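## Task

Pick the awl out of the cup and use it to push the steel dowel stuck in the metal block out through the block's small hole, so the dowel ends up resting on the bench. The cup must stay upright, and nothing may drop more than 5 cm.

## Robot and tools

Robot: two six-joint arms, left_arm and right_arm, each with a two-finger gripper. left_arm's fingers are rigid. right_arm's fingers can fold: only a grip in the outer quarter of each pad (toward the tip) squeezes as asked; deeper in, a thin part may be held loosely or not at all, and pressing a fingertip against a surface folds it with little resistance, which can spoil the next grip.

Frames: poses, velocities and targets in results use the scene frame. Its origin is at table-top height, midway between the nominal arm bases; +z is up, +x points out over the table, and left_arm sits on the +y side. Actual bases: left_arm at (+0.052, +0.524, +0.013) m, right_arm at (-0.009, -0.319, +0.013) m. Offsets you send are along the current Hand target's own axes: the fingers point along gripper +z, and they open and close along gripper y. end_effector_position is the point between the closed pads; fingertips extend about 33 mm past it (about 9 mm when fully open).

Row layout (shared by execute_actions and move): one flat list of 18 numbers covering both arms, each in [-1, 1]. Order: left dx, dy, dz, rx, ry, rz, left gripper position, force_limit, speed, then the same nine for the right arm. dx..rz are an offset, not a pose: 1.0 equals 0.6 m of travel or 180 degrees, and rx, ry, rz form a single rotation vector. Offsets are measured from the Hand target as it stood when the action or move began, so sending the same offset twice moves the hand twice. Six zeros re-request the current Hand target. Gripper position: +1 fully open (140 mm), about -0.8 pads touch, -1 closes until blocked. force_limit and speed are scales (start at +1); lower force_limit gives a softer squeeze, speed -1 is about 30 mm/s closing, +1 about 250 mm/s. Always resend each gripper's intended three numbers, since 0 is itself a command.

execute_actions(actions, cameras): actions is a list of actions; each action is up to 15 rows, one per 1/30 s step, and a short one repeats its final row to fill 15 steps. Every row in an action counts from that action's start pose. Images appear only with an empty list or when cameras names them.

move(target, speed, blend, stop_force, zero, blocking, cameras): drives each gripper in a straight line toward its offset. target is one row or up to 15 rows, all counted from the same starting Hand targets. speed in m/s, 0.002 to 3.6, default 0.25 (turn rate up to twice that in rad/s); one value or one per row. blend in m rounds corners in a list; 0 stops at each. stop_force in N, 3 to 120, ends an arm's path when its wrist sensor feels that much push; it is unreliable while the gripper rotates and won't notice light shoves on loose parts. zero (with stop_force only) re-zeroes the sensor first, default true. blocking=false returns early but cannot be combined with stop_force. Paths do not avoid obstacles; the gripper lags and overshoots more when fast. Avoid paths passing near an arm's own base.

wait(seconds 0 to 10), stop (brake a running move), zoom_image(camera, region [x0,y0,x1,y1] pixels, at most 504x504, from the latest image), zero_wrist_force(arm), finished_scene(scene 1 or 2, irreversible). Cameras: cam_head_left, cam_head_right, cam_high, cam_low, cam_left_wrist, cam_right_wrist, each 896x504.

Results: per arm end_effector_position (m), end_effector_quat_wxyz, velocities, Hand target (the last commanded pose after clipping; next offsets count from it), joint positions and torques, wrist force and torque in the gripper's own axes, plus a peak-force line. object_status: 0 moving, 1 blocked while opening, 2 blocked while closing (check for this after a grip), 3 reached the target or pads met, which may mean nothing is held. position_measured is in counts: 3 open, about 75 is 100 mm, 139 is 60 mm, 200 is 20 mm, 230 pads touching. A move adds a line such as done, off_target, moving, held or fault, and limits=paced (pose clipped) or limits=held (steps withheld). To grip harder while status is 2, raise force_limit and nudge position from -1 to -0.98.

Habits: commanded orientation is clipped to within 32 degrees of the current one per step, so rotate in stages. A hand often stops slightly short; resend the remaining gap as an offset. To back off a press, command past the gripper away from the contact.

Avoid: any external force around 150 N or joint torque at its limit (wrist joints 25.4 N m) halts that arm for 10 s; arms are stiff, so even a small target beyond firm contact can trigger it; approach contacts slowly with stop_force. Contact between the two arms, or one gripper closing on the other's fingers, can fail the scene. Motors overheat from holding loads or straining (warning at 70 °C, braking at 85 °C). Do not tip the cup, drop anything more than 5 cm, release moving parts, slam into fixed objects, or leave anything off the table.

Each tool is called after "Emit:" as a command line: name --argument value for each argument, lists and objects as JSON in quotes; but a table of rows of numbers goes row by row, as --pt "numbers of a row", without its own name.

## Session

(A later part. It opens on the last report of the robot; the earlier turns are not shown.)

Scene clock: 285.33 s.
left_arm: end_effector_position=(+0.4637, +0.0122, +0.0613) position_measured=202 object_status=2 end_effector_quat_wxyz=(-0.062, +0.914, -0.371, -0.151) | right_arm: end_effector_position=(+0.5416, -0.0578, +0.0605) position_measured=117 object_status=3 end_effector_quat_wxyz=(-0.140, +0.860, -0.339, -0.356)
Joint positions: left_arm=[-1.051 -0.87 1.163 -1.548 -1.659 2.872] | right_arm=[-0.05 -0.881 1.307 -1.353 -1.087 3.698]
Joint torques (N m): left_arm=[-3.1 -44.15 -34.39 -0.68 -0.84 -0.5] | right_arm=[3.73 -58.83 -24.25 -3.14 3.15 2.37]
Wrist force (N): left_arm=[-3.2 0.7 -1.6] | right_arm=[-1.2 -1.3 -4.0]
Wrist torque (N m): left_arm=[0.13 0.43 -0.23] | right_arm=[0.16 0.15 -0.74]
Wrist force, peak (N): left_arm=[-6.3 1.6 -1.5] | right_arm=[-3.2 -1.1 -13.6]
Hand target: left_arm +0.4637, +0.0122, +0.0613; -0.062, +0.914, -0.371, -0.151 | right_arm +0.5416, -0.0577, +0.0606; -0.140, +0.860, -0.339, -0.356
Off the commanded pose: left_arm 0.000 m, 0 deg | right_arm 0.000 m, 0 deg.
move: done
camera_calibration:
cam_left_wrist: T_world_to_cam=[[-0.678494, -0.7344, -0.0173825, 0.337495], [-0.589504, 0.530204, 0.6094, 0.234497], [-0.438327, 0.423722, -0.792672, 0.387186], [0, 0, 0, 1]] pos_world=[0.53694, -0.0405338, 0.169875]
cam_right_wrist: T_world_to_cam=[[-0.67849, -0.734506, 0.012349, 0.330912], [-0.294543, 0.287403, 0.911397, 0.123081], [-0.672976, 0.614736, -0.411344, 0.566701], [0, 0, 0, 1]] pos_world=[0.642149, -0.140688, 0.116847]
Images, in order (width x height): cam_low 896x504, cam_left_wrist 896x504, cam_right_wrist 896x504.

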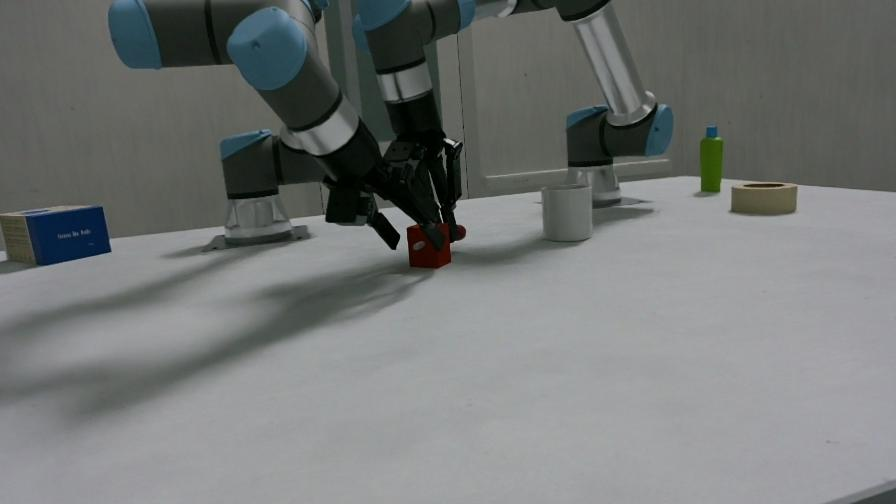

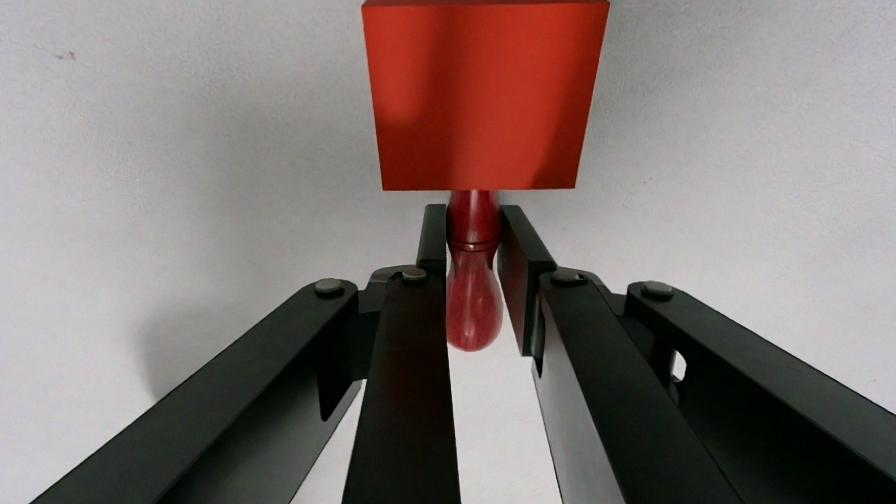

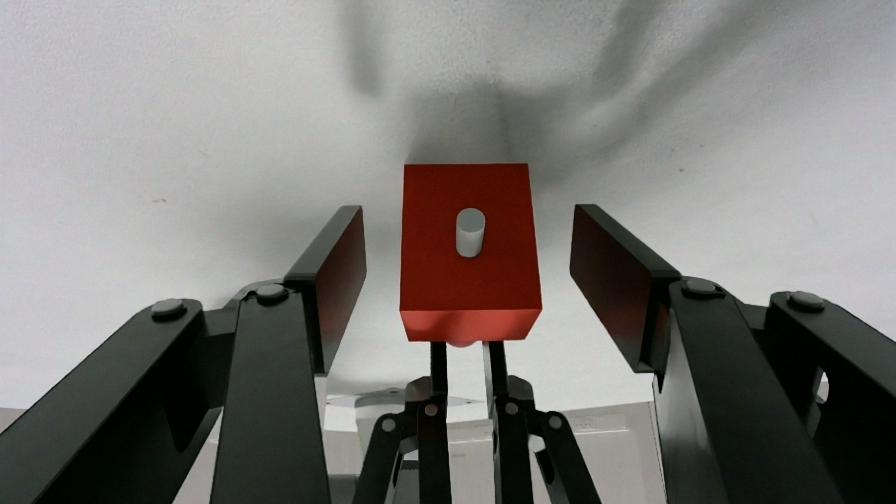

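Emit:
move --target '[0.0021,0,0.0063,0,0,0,-1,0,-1, 0,-0.002,0,0,0,0,0.1,0,-0.3]' --speed 0.01 --stop_force 4

Emit:
move --target '[0,0,0,0,0,0,-1,0,-1, 0,0,0,0,0,0,-1,0,-1]' --speed 0.05 --cameras '["cam_low", "cam_right_wrist"]'

Scene clock: 289.53 s.
left_arm: end_effector_position=(+0.4637, +0.0123, +0.0572) position_measured=202 object_status=2 end_effector_quat_wxyz=(-0.062, +0.914, -0.371, -0.151) | right_arm: end_effector_position=(+0.5424, -0.0568, +0.0606) position_measured=117 object_status=3 end_effector_quat_wxyz=(-0.140, +0.860, -0.339, -0.356)
Joint positions: left_arm=[-1.051 -0.867 1.168 -1.556 -1.659 2.872] | right_arm=[-0.049 -0.879 1.304 -1.352 -1.086 3.699]
Joint torques (N m): left_arm=[3.38 -52.85 -31.67 -0.04 1.34 1.22] | right_arm=[0.37 -45.59 -15.23 0.69 2.22 0.78]
Wrist force (N): left_arm=[-2.4 0.5 -3.8] | right_arm=[-1.3 -1.2 -3.8]
Wrist torque (N m): left_arm=[0.15 0.46 -0.24] | right_arm=[0.18 0.16 -0.79]
Wrist force, peak (N): left_arm=[-2.8 0.6 -4.1] | right_arm=[-1.1 -1.3 -4.2]
Hand target: left_arm +0.4637, +0.0122, +0.0573; -0.062, +0.914, -0.371, -0.151 | right_arm +0.5424, -0.0568, +0.0606; -0.140, +0.860, -0.339, -0.356
Off the commanded pose: left_arm 0.000 m, 0 deg | right_arm 0.000 m, 0 deg.
move: done

Scene clock: 292.13 s.
left_arm: end_effector_position=(+0.4637, +0.0123, +0.0573) position_measured=202 object_status=2 end_effector_quat_wxyz=(-0.062, +0.914, -0.371, -0.151) | right_arm: end_effector_position=(+0.5425, -0.0569, +0.0606) position_measured=218 object_status=0 end_effector_quat_wxyz=(-0.140, +0.860, -0.339, -0.356)
Joint positions: left_arm=[-1.051 -0.867 1.168 -1.556 -1.659 2.872] | right_arm=[-0.049 -0.879 1.304 -1.352 -1.086 3.699]
Joint torques (N m): left_arm=[2.8 -53.52 -33.05 -3.01 1.95 1.05] | right_arm=[-2.3 -58.92 -14.31 -2.76 -1.19 -1.68]
Wrist force (N): left_arm=[-4.2 1.0 -3.3] | right_arm=[0.0 -1.6 -6.2]
Wrist torque (N m): left_arm=[0.18 0.44 -0.23] | right_arm=[0.18 0.18 -0.80]
Wrist force, peak (N): left_arm=[-5.2 -0.4 -2.8] | right_arm=[1.1 1.0 -8.4]
Hand target: left_arm +0.4637, +0.0122, +0.0573; -0.062, +0.914, -0.371, -0.151 | right_arm +0.5424, -0.0568, +0.0606; -0.140, +0.860, -0.339, -0.356
Off the commanded pose: left_arm 0.000 m, 0 deg | right_arm 0.000 m, 0 deg.
move: done
camera_calibration:
cam_right_wrist: T_world_to_cam=[[-0.678544, -0.734459, 0.0121666, 0.332246], [-0.294697, 0.287359, 0.911361, 0.123094], [-0.672853, 0.614813, -0.411429, 0.566736], [0, 0, 0, 1]] pos_world=[0.643049, -0.139788, 0.116946]
Images, in order (width x height): cam_low 896x504, cam_right_wrist 896x504.

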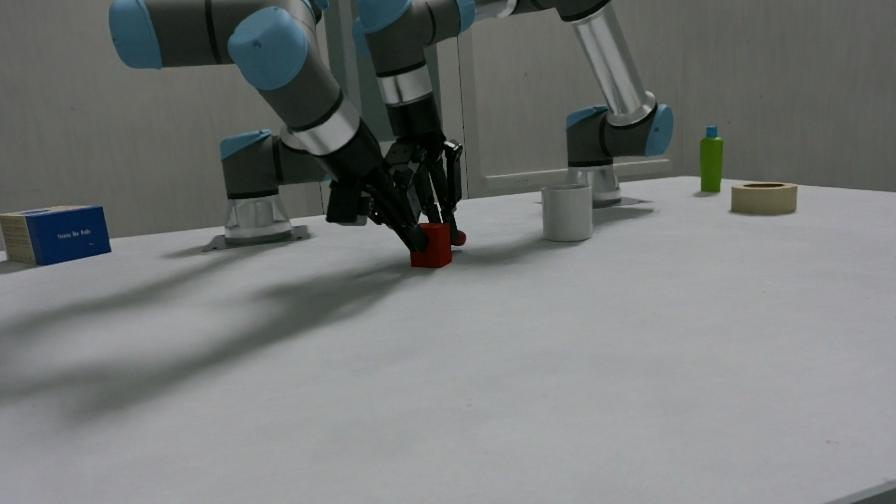

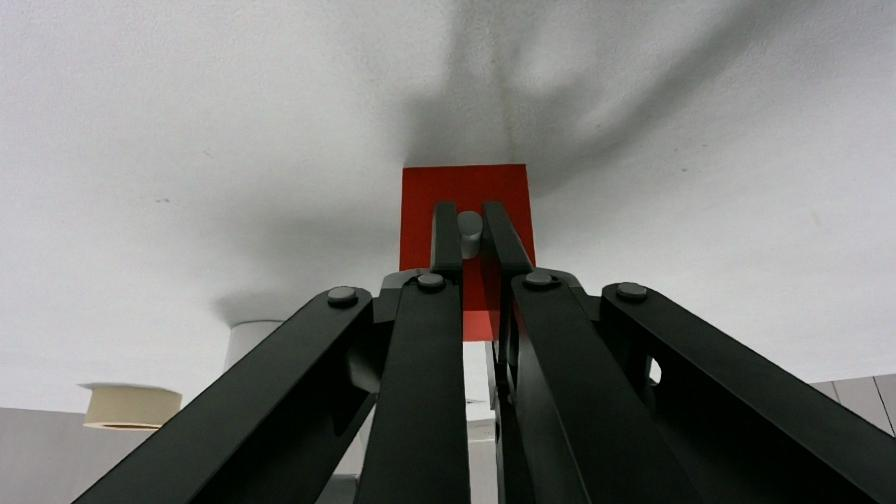

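Emit:
move --target '[0,0,0,0,0,0,-1,0,-1, 0.0177,0,-0.0177,0,0,0,-1,0,-1]' --speed 0.04 --cameras '["cam_low", "cam_right_wrist", "cam_left_wrist"]'

Scene clock: 294.07 s.
left_arm: end_effector_position=(+0.4637, +0.0122, +0.0573) position_measured=202 object_status=2 end_effector_quat_wxyz=(-0.062, +0.914, -0.371, -0.151) | right_arm: end_effector_position=(+0.5534, -0.0672, +0.0605) position_measured=218 object_status=2 end_effector_quat_wxyz=(-0.140, +0.860, -0.339, -0.356) end_effector_velocity=(-0.001, +0.001, -0.001) end_effector_angular_velocity=(+0.000, -0.001, +0.001)
Joint positions: left_arm=[-1.051 -0.867 1.168 -1.556 -1.659 2.872] | right_arm=[-0.063 -0.857 1.264 -1.328 -1.095 3.687]
Joint velocities: left_arm=[within noise] | right_arm=[0.001 -0.002 0.005 -0.004 0 0]
Joint torques (N m): left_arm=[2.66 -54.11 -33.18 -2.96 2.05 0.87] | right_arm=[7.04 -60.1 -15.96 -3.62 1.12 1.88]
Wrist force (N): left_arm=[-4.0 0.7 -3.2] | right_arm=[-1.2 -1.4 -3.8]
Wrist torque (N m): left_arm=[0.13 0.42 -0.23] | right_arm=[0.13 0.18 -0.67]
Wrist force, peak (N): left_arm=[-4.5 0.8 -3.5] | right_arm=[0.0 -1.7 -6.4]
Hand target: left_arm +0.4637, +0.0122, +0.0573; -0.062, +0.914, -0.371, -0.151 | right_arm +0.5534, -0.0671, +0.0606; -0.140, +0.860, -0.339, -0.356
Off the commanded pose: left_arm 0.000 m, 0 deg | right_arm 0.000 m, 0 deg.
move: done
camera_calibration:
cam_left_wrist: T_world_to_cam=[[-0.678494, -0.7344, -0.0173825, 0.337427], [-0.589504, 0.530204, 0.6094, 0.236874], [-0.438327, 0.423722, -0.792672, 0.384094], [0, 0, 0, 1]] pos_world=[0.53694, -0.0405338, 0.165975]
cam_right_wrist: T_world_to_cam=[[-0.678396, -0.734591, 0.0124021, 0.331928], [-0.294444, 0.287307, 0.911459, 0.12923], [-0.673113, 0.614679, -0.411204, 0.580614], [0, 0, 0, 1]] pos_world=[0.654049, -0.150188, 0.116847]
Images, in order (width x height): cam_low 896x504, cam_left_wrist 896x504, cam_right_wrist 896x504.

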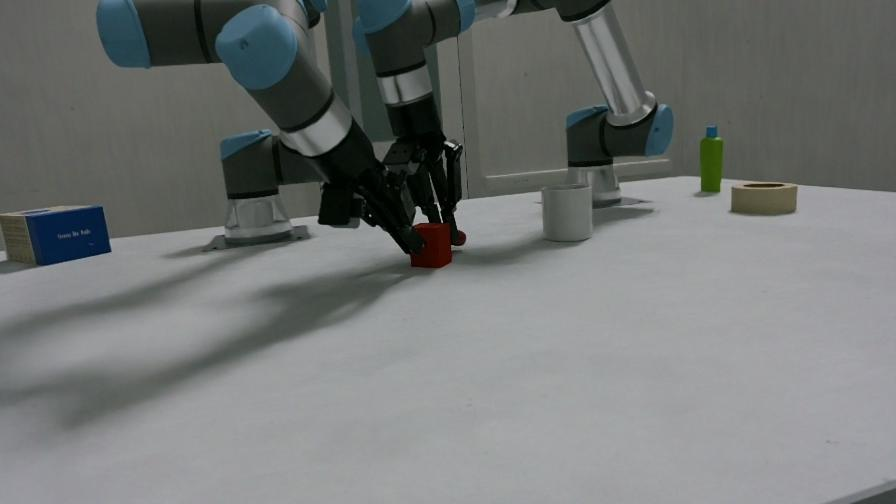

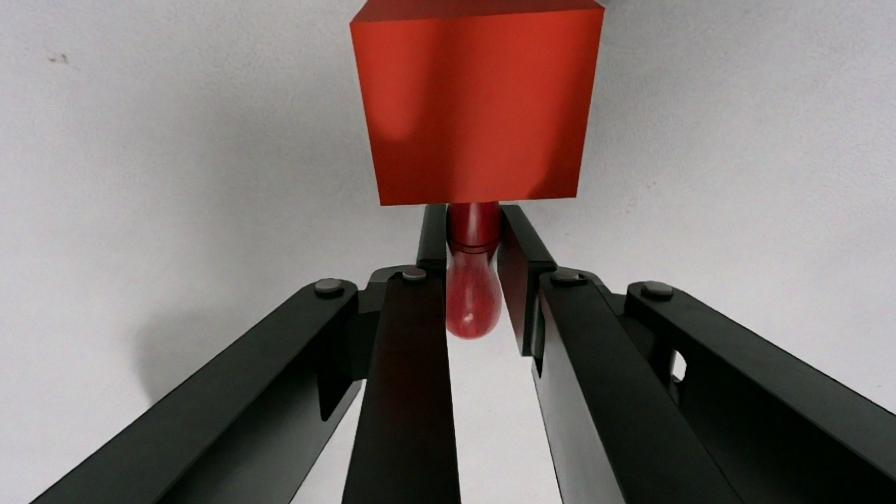

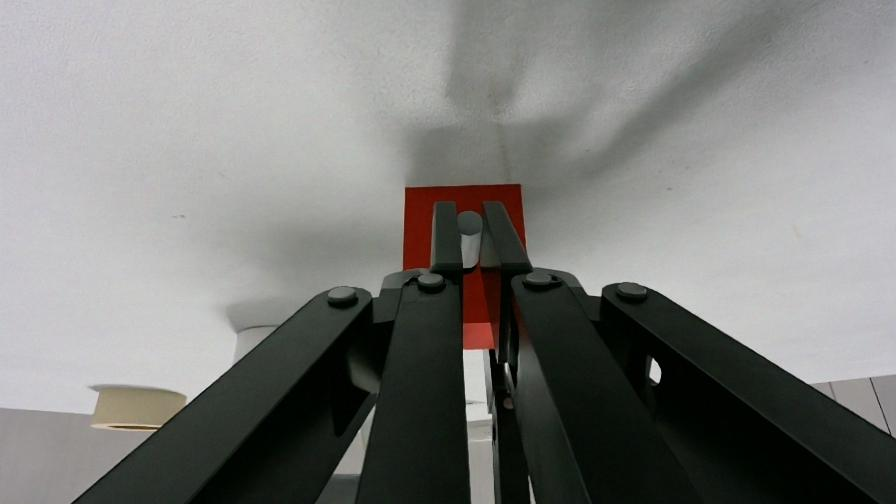

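Emit:
zoom_image --camera "cam_right_wrist" --region '[390, 170, 540, 360]'

Emit:
zoom_image --camera "cam_low" --region '[380, 190, 490, 280]'

Scaled by 2.653 from the camera's 896x504 image, which has a finer 1280x720 frame.

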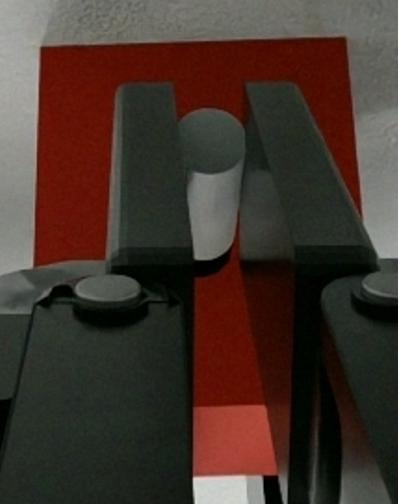

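Scaled by 4.582 from the camera's 896x504 image, which has a finer 1280x720 frame.

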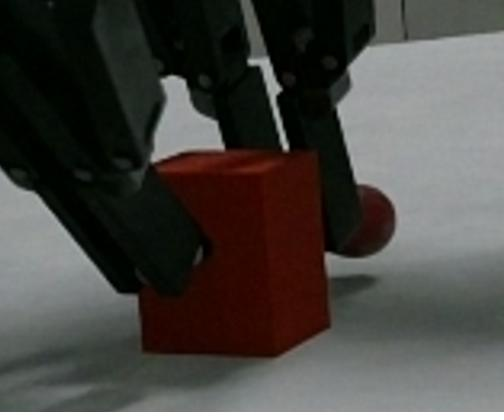

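Emit:
move --pt "-0.0100 0.0002 -0.0036 0 0 0 -1 0 -1 0.0236 0 -0.0236 0 0 0 -1 0 -1" --pt "-0.1125 0.0027 0.0312 0 0 0 -1 0 -1 0.0471 0 -0.0471 0 0 0 -1 0 -1" --speed '[0.06, 0.12]' --blend '[0.003, 0]' --cameras '["cam_low", "cam_right_wrist", "cam_left_wrist"]'

Emit:
zoom_image --camera "cam_right_wrist" --region '[390, 170, 540, 360]'

Emit:
zoom_image --camera "cam_low" --region '[350, 190, 490, 300]'

Scene clock: 300.33 s.
left_arm: end_effector_position=(+0.4124, +0.0597, +0.0613) position_measured=202 object_status=2 end_effector_quat_wxyz=(-0.062, +0.914, -0.371, -0.151) | right_arm: end_effector_position=(+0.5826, -0.0945, +0.0606) position_measured=218 object_status=2 end_effector_quat_wxyz=(-0.140, +0.860, -0.339, -0.356)
Joint positions: left_arm=[-1.082 -1.032 1.434 -1.66 -1.669 2.842] | right_arm=[-0.097 -0.795 1.15 -1.263 -1.116 3.656]
Joint torques (N m): left_arm=[8.24 -49.82 -10.08 -1.41 1.84 1.63] | right_arm=[8.05 -63.72 -17.32 -3.44 2.31 2.28]
Wrist force (N): left_arm=[-2.7 1.0 -0.7] | right_arm=[-0.9 -1.0 -3.7]
Wrist torque (N m): left_arm=[0.15 0.42 -0.20] | right_arm=[0.20 0.12 -0.69]
Wrist force, peak (N): left_arm=[-4.5 0.9 -3.4] | right_arm=[-1.2 -1.1 -4.0]
Hand target: left_arm +0.4124, +0.0598, +0.0613; -0.062, +0.914, -0.371, -0.151 | right_arm +0.5826, -0.0944, +0.0606; -0.140, +0.860, -0.339, -0.356
Off the commanded pose: left_arm 0.000 m, 0 deg | right_arm 0.000 m, 0 deg.
move: done
camera_calibration:
cam_left_wrist: T_world_to_cam=[[-0.678544, -0.734357, -0.0172378, 0.337574], [-0.589432, 0.53033, 0.609361, 0.178981], [-0.438346, 0.423639, -0.792706, 0.344667], [0, 0, 0, 1]] pos_world=[0.48564, 0.00696589, 0.169975]
cam_right_wrist: T_world_to_cam=[[-0.67847, -0.734525, 0.0122882, 0.331831], [-0.294649, 0.28741, 0.91136, 0.145722], [-0.672949, 0.61471, -0.411426, 0.616949], [0, 0, 0, 1]] pos_world=[0.683249, -0.177388, 0.116946]
Images, in order (width x height): cam_low 896x504, cam_left_wrist 896x504, cam_right_wrist 896x504.

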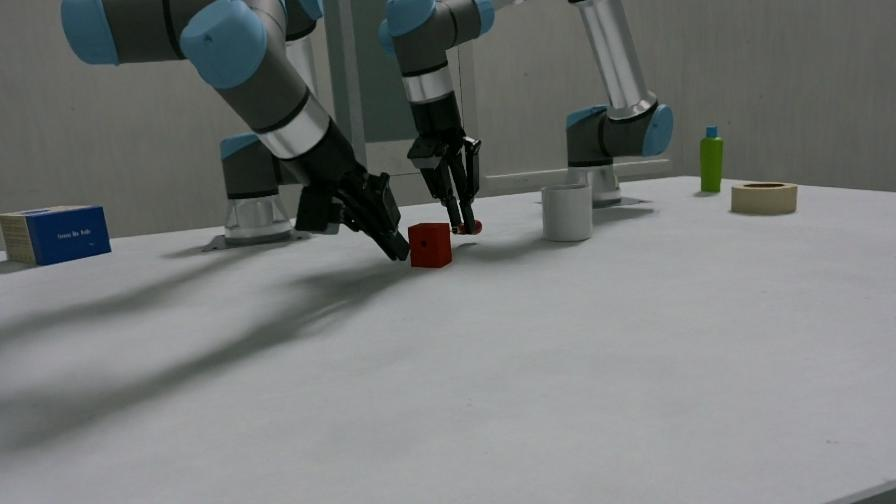

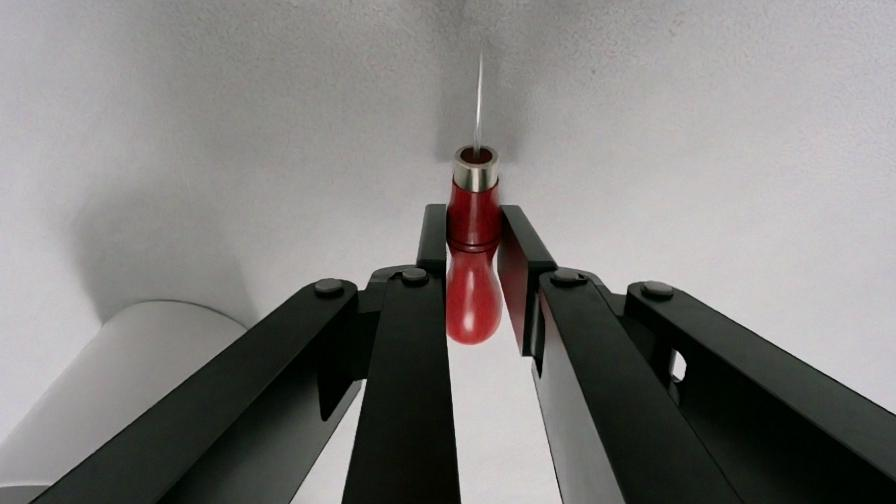

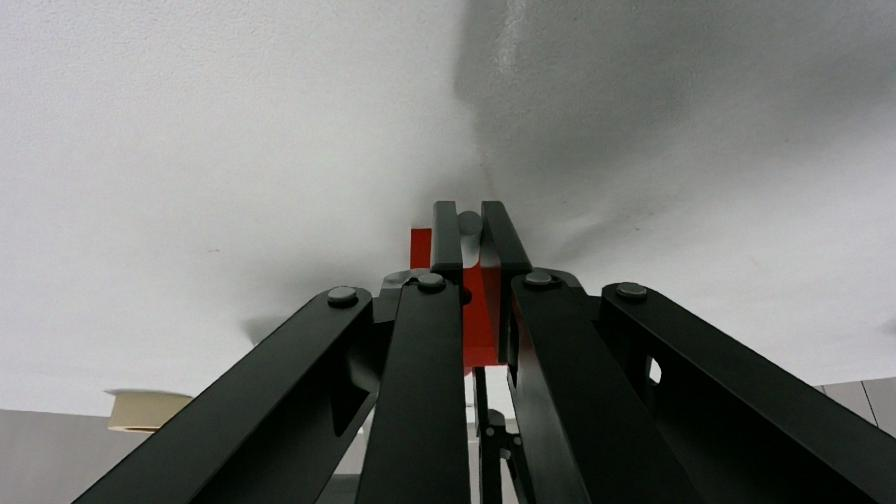

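Scaled by 2.653 from the camera's 896x504 image, which has a finer 1280x720 frame.

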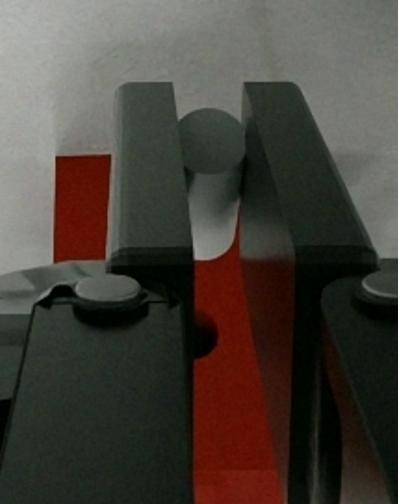

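Scaled by 3.600 from the camera's 896x504 image, which has a finer 1280x720 frame.

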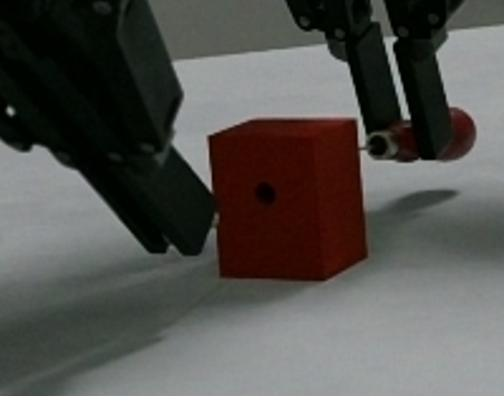

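Emit:
move --pt "0.0103 0 0.0305 0 0 0 -1 0 -1 0.0308 0 0.0308 0 0 0 -1 0 -1" --pt "0.0103 0 0.0305 0 0 0 -1 0 -1 0.0308 0 0.0308 0 0 0 -0.6 0 -1" --speed '[0.05, 0.05]' --cameras '["cam_low", "cam_right_wrist", "cam_left_wrist"]'

Emit:
zoom_image --camera "cam_low" --region '[350, 190, 490, 300]'

Scene clock: 306.70 s.
left_arm: end_effector_position=(+0.4124, +0.0599, +0.0420) position_measured=202 object_status=2 end_effector_quat_wxyz=(-0.062, +0.914, -0.371, -0.151) | right_arm: end_effector_position=(+0.5826, -0.0944, +0.0345) position_measured=205 object_status=0 end_effector_quat_wxyz=(-0.140, +0.860, -0.339, -0.356)
Joint positions: left_arm=[-1.082 -1.013 1.458 -1.702 -1.669 2.842] | right_arm=[-0.097 -0.77 1.176 -1.314 -1.116 3.656]
Joint torques (N m): left_arm=[7.87 -49.58 -33.06 -1.55 2.03 1.34] | right_arm=[-5.22 -63.25 -29.63 1.77 -1.02 -1.78]
Wrist force (N): left_arm=[-3.3 0.6 -2.0] | right_arm=[-1.2 -1.0 -3.7]
Wrist torque (N m): left_arm=[0.07 0.34 -0.17] | right_arm=[0.20 0.16 -0.70]
Wrist force, peak (N): left_arm=[-3.5 0.8 -2.3] | right_arm=[-2.0 -1.1 -4.5]
Hand target: left_arm +0.4124, +0.0599, +0.0420; -0.062, +0.914, -0.371, -0.151 | right_arm +0.5826, -0.0944, +0.0345; -0.140, +0.860, -0.339, -0.356
Off the commanded pose: left_arm 0.000 m, 0 deg | right_arm 0.000 m, 0 deg.
move: done
camera_calibration:
cam_left_wrist: T_world_to_cam=[[-0.678494, -0.7344, -0.0173825, 0.337384], [-0.589504, 0.530204, 0.6094, 0.190726], [-0.438327, 0.423722, -0.792672, 0.32919], [0, 0, 0, 1]] pos_world=[0.48564, 0.00716618, 0.150575]
cam_right_wrist: T_world_to_cam=[[-0.678544, -0.734459, 0.0121666, 0.332224], [-0.294697, 0.287359, 0.911361, 0.169441], [-0.672853, 0.614813, -0.411429, 0.606205], [0, 0, 0, 1]] pos_world=[0.683249, -0.177388, 0.0909463]
Images, in order (width x height): cam_low 896x504, cam_left_wrist 896x504, cam_right_wrist 896x504.

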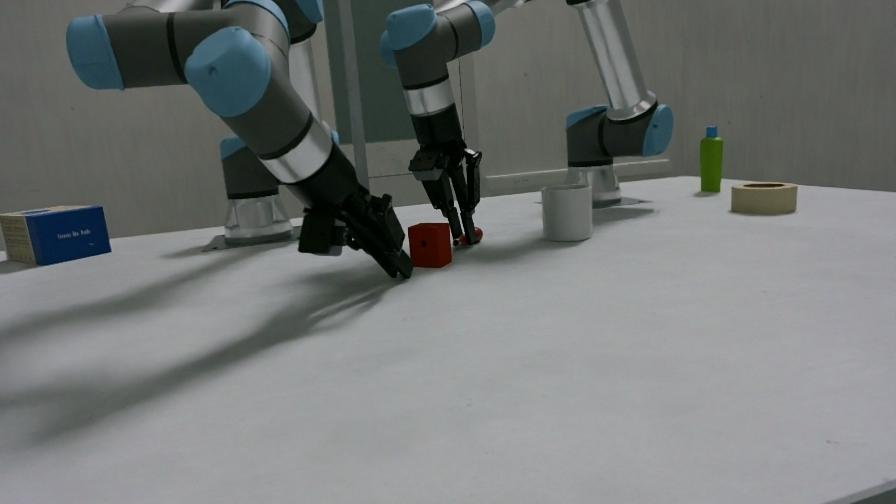

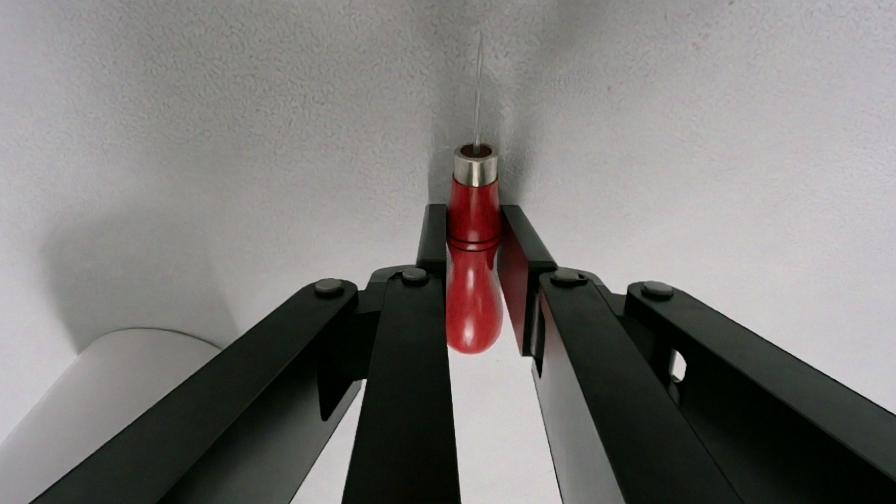

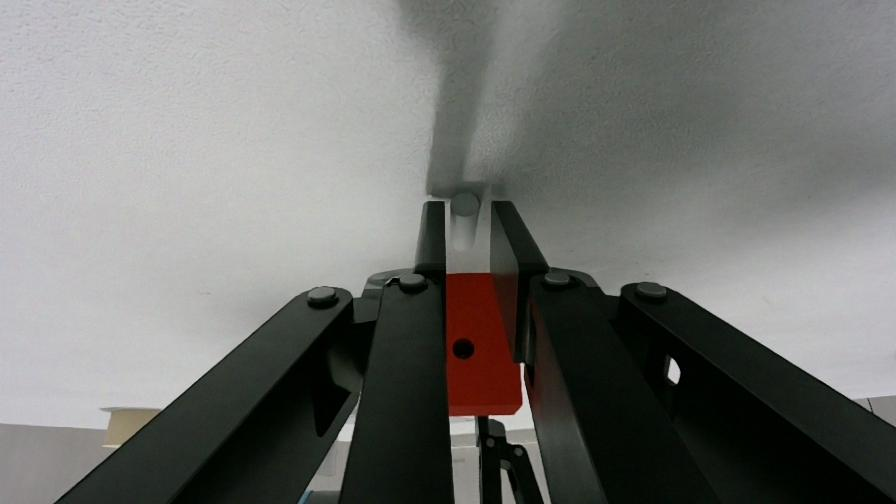

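Scaled by 3.600 from the camera's 896x504 image, which has a finer 1280x720 frame.

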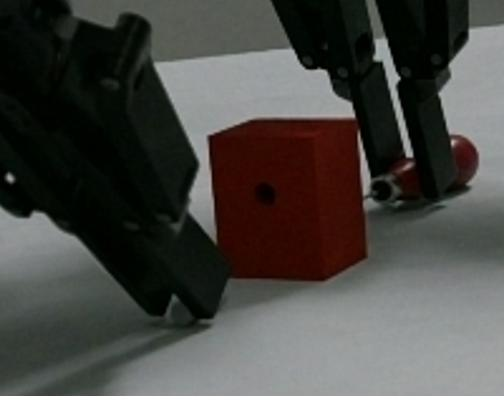

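Emit:
move --target '[0.0030,0,0.0090,0,0,0,-1,0,-1, 0,0,0,0,0,0,0,0,-1]' --speed 0.012 --stop_force 3.5 --cameras '["cam_low", "cam_right_wrist"]'

Emit:
zoom_image --camera "cam_low" --region '[350, 190, 490, 300]'

Scene clock: 310.87 s.
left_arm: end_effector_position=(+0.4124, +0.0599, +0.0377) position_measured=202 object_status=2 end_effector_quat_wxyz=(-0.062, +0.914, -0.371, -0.151) | right_arm: end_effector_position=(+0.5826, -0.0944, +0.0345) position_measured=129 object_status=0 end_effector_quat_wxyz=(-0.140, +0.860, -0.339, -0.356)
Joint positions: left_arm=[-1.082 -1.009 1.463 -1.711 -1.669 2.842] | right_arm=[-0.097 -0.77 1.176 -1.314 -1.116 3.656]
Joint torques (N m): left_arm=[6.89 -46.84 -32.07 -1.55 1.75 0.42] | right_arm=[-4.66 -63.08 -29.73 1.25 -1.15 -1.76]
Wrist force (N): left_arm=[-5.2 0.8 -5.4] | right_arm=[-1.2 -1.0 -3.7]
Wrist torque (N m): left_arm=[0.13 0.31 -0.16] | right_arm=[0.21 0.15 -0.70]
Wrist force, peak (N): left_arm=[-8.5 0.1 -17.9] | right_arm=[-1.3 -1.2 -3.8]
Hand target: left_arm +0.4124, +0.0599, +0.0377; -0.062, +0.914, -0.371, -0.151 (not the last commanded pose) | right_arm +0.5826, -0.0944, +0.0345; -0.140, +0.860, -0.339, -0.356
Off the commanded pose: left_arm 0.001 m, 0 deg | right_arm 0.000 m, 0 deg.
move: contact (left_arm)
camera_calibration:
cam_right_wrist: T_world_to_cam=[[-0.678544, -0.734459, 0.0121666, 0.332224], [-0.294697, 0.287359, 0.911361, 0.169441], [-0.672853, 0.614813, -0.411429, 0.606205], [0, 0, 0, 1]] pos_world=[0.683249, -0.177388, 0.0909463]
Images, in order (width x height): cam_low 896x504, cam_right_wrist 896x504.

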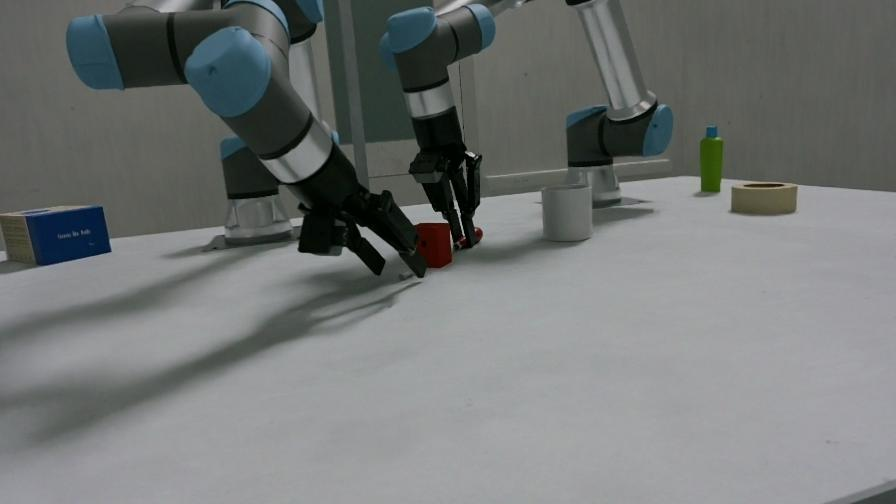

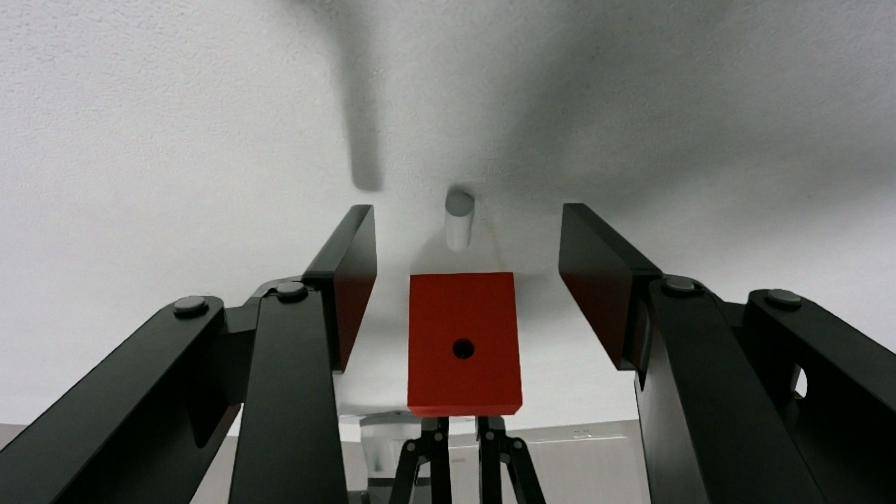

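Scaled by 3.600 from the camera's 896x504 image, which has a finer 1280x720 frame.

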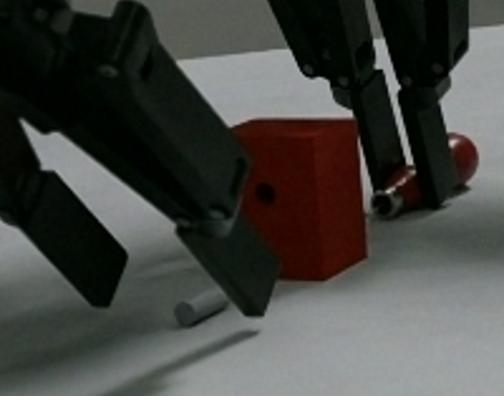

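Emit:
move --pt "0 0 -0.001 0 0 0 -0.3 0 -1 0 0 0 0 0 0 0 0 -1" --pt "0 0 -0.18 0 0 0 -0.3 0 -1 0 0 -0.2 0 0 0 0 0 -1" --speed '[0.05, 0.15]' --cameras '["all"]'

Scene clock: 315.27 s.
left_arm: end_effector_position=(+0.4372, +0.0356, +0.1398) position_measured=167 object_status=3 end_effector_quat_wxyz=(-0.062, +0.914, -0.371, -0.151) | right_arm: end_effector_position=(+0.6447, -0.1522, +0.1193) position_measured=129 object_status=3 end_effector_quat_wxyz=(-0.140, +0.860, -0.339, -0.356)
Joint positions: left_arm=[-1.067 -1.005 1.181 -1.432 -1.664 2.856] | right_arm=[-0.163 -0.661 0.746 -0.969 -1.157 3.6]
Joint torques (N m): left_arm=[-6.08 -52.27 -29.82 -0.4 -0.69 -1.67] | right_arm=[4.27 -67.03 -31.11 0.09 3.03 2.41]
Wrist force (N): left_arm=[-2.7 1.0 -1.2] | right_arm=[-1.2 -1.3 -3.9]
Wrist torque (N m): left_arm=[0.14 0.38 -0.27] | right_arm=[0.17 0.15 -0.71]
Wrist force, peak (N): left_arm=[-5.3 1.0 -5.7] | right_arm=[-1.3 -1.2 -6.1]
Hand target: left_arm +0.4372, +0.0355, +0.1399; -0.062, +0.914, -0.371, -0.151 | right_arm +0.6447, -0.1522, +0.1195; -0.140, +0.860, -0.339, -0.356
Off the commanded pose: left_arm 0.000 m, 0 deg | right_arm 0.000 m, 0 deg.
move: done
camera_calibration:
cam_left_wrist: T_world_to_cam=[[-0.678568, -0.734331, -0.0173991, 0.33811], [-0.589407, 0.530207, 0.609492, 0.158497], [-0.438344, 0.423837, -0.792601, 0.427952], [0, 0, 0, 1]] pos_world=[0.51044, -0.0171337, 0.248476]
cam_right_wrist: T_world_to_cam=[[-0.678449, -0.734545, 0.0122267, 0.330709], [-0.294695, 0.28736, 0.911361, 0.127037], [-0.672949, 0.614709, -0.411426, 0.718394], [0, 0, 0, 1]] pos_world=[0.745249, -0.235188, 0.175746]

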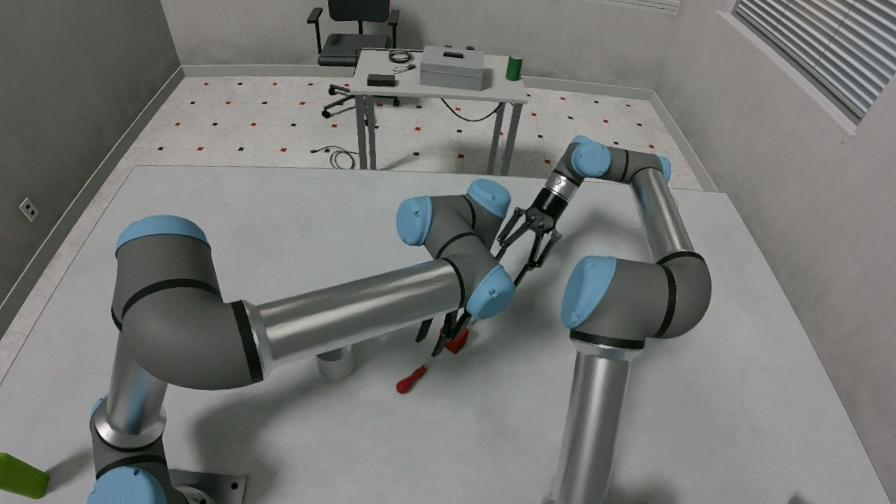

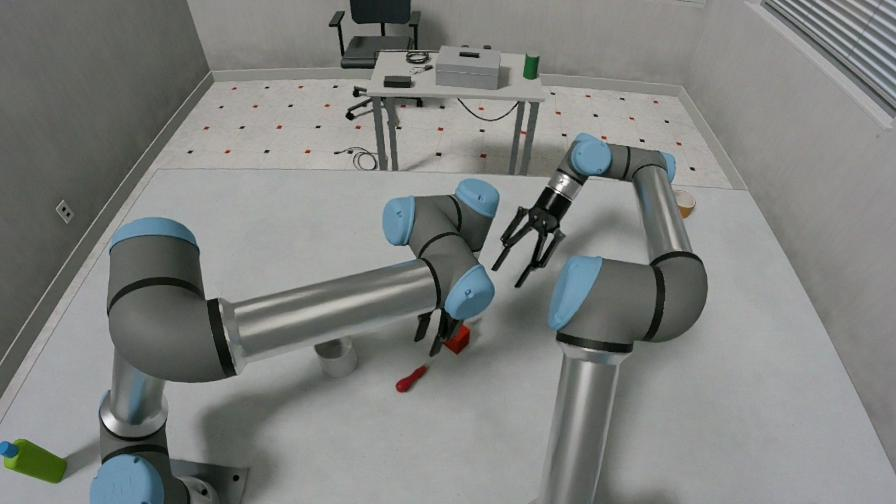

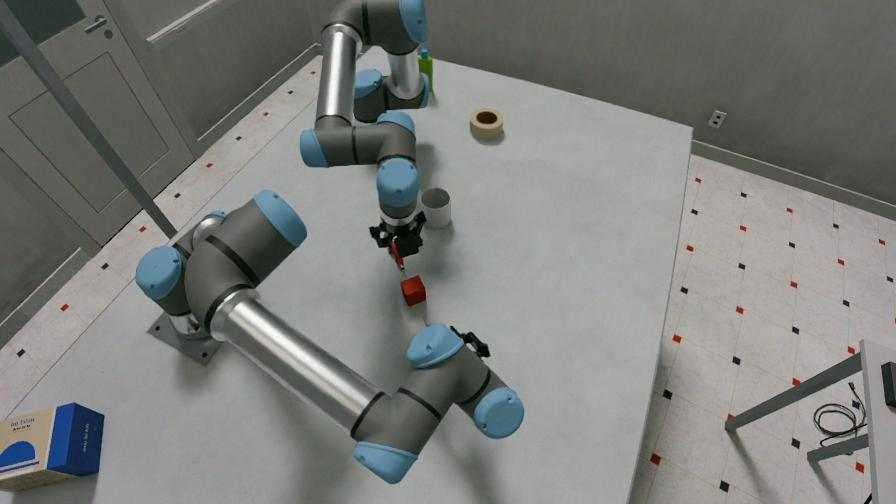

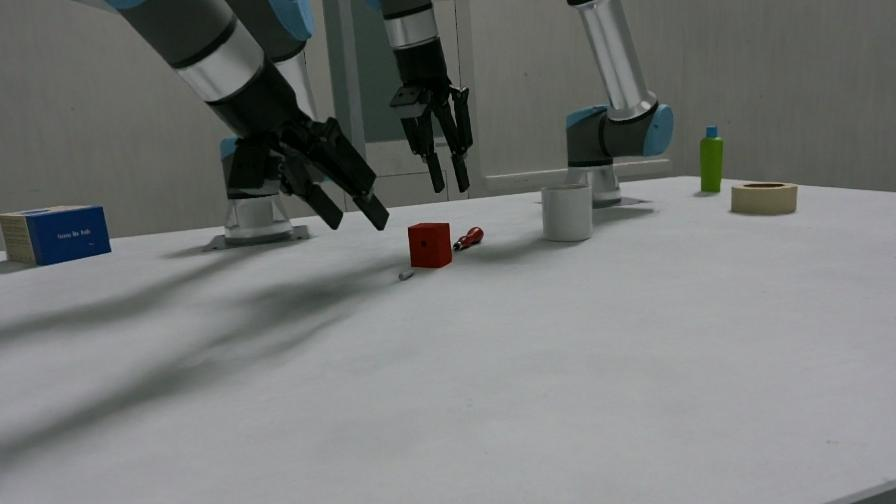

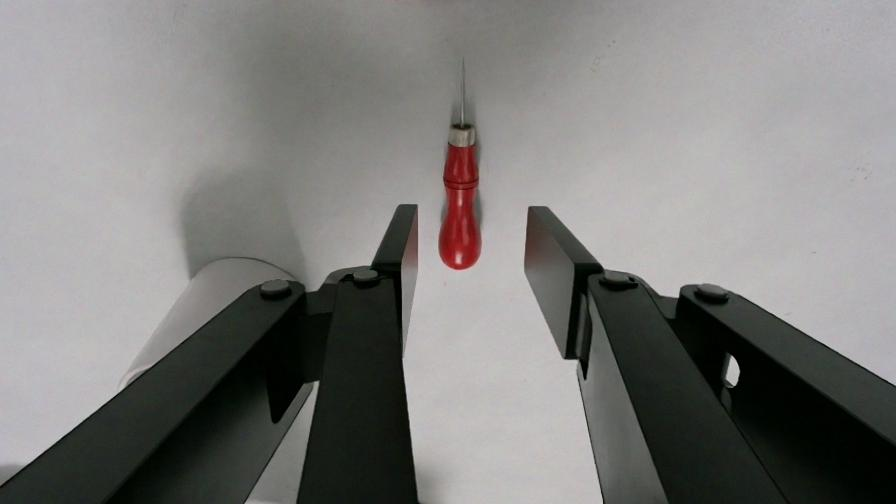

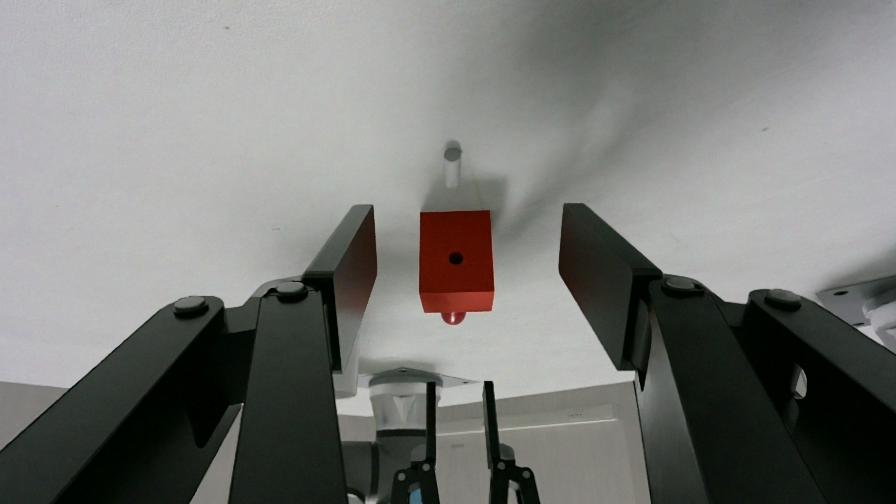

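Emit:
finished_scene --scene 2

The scene is finished: the task was done.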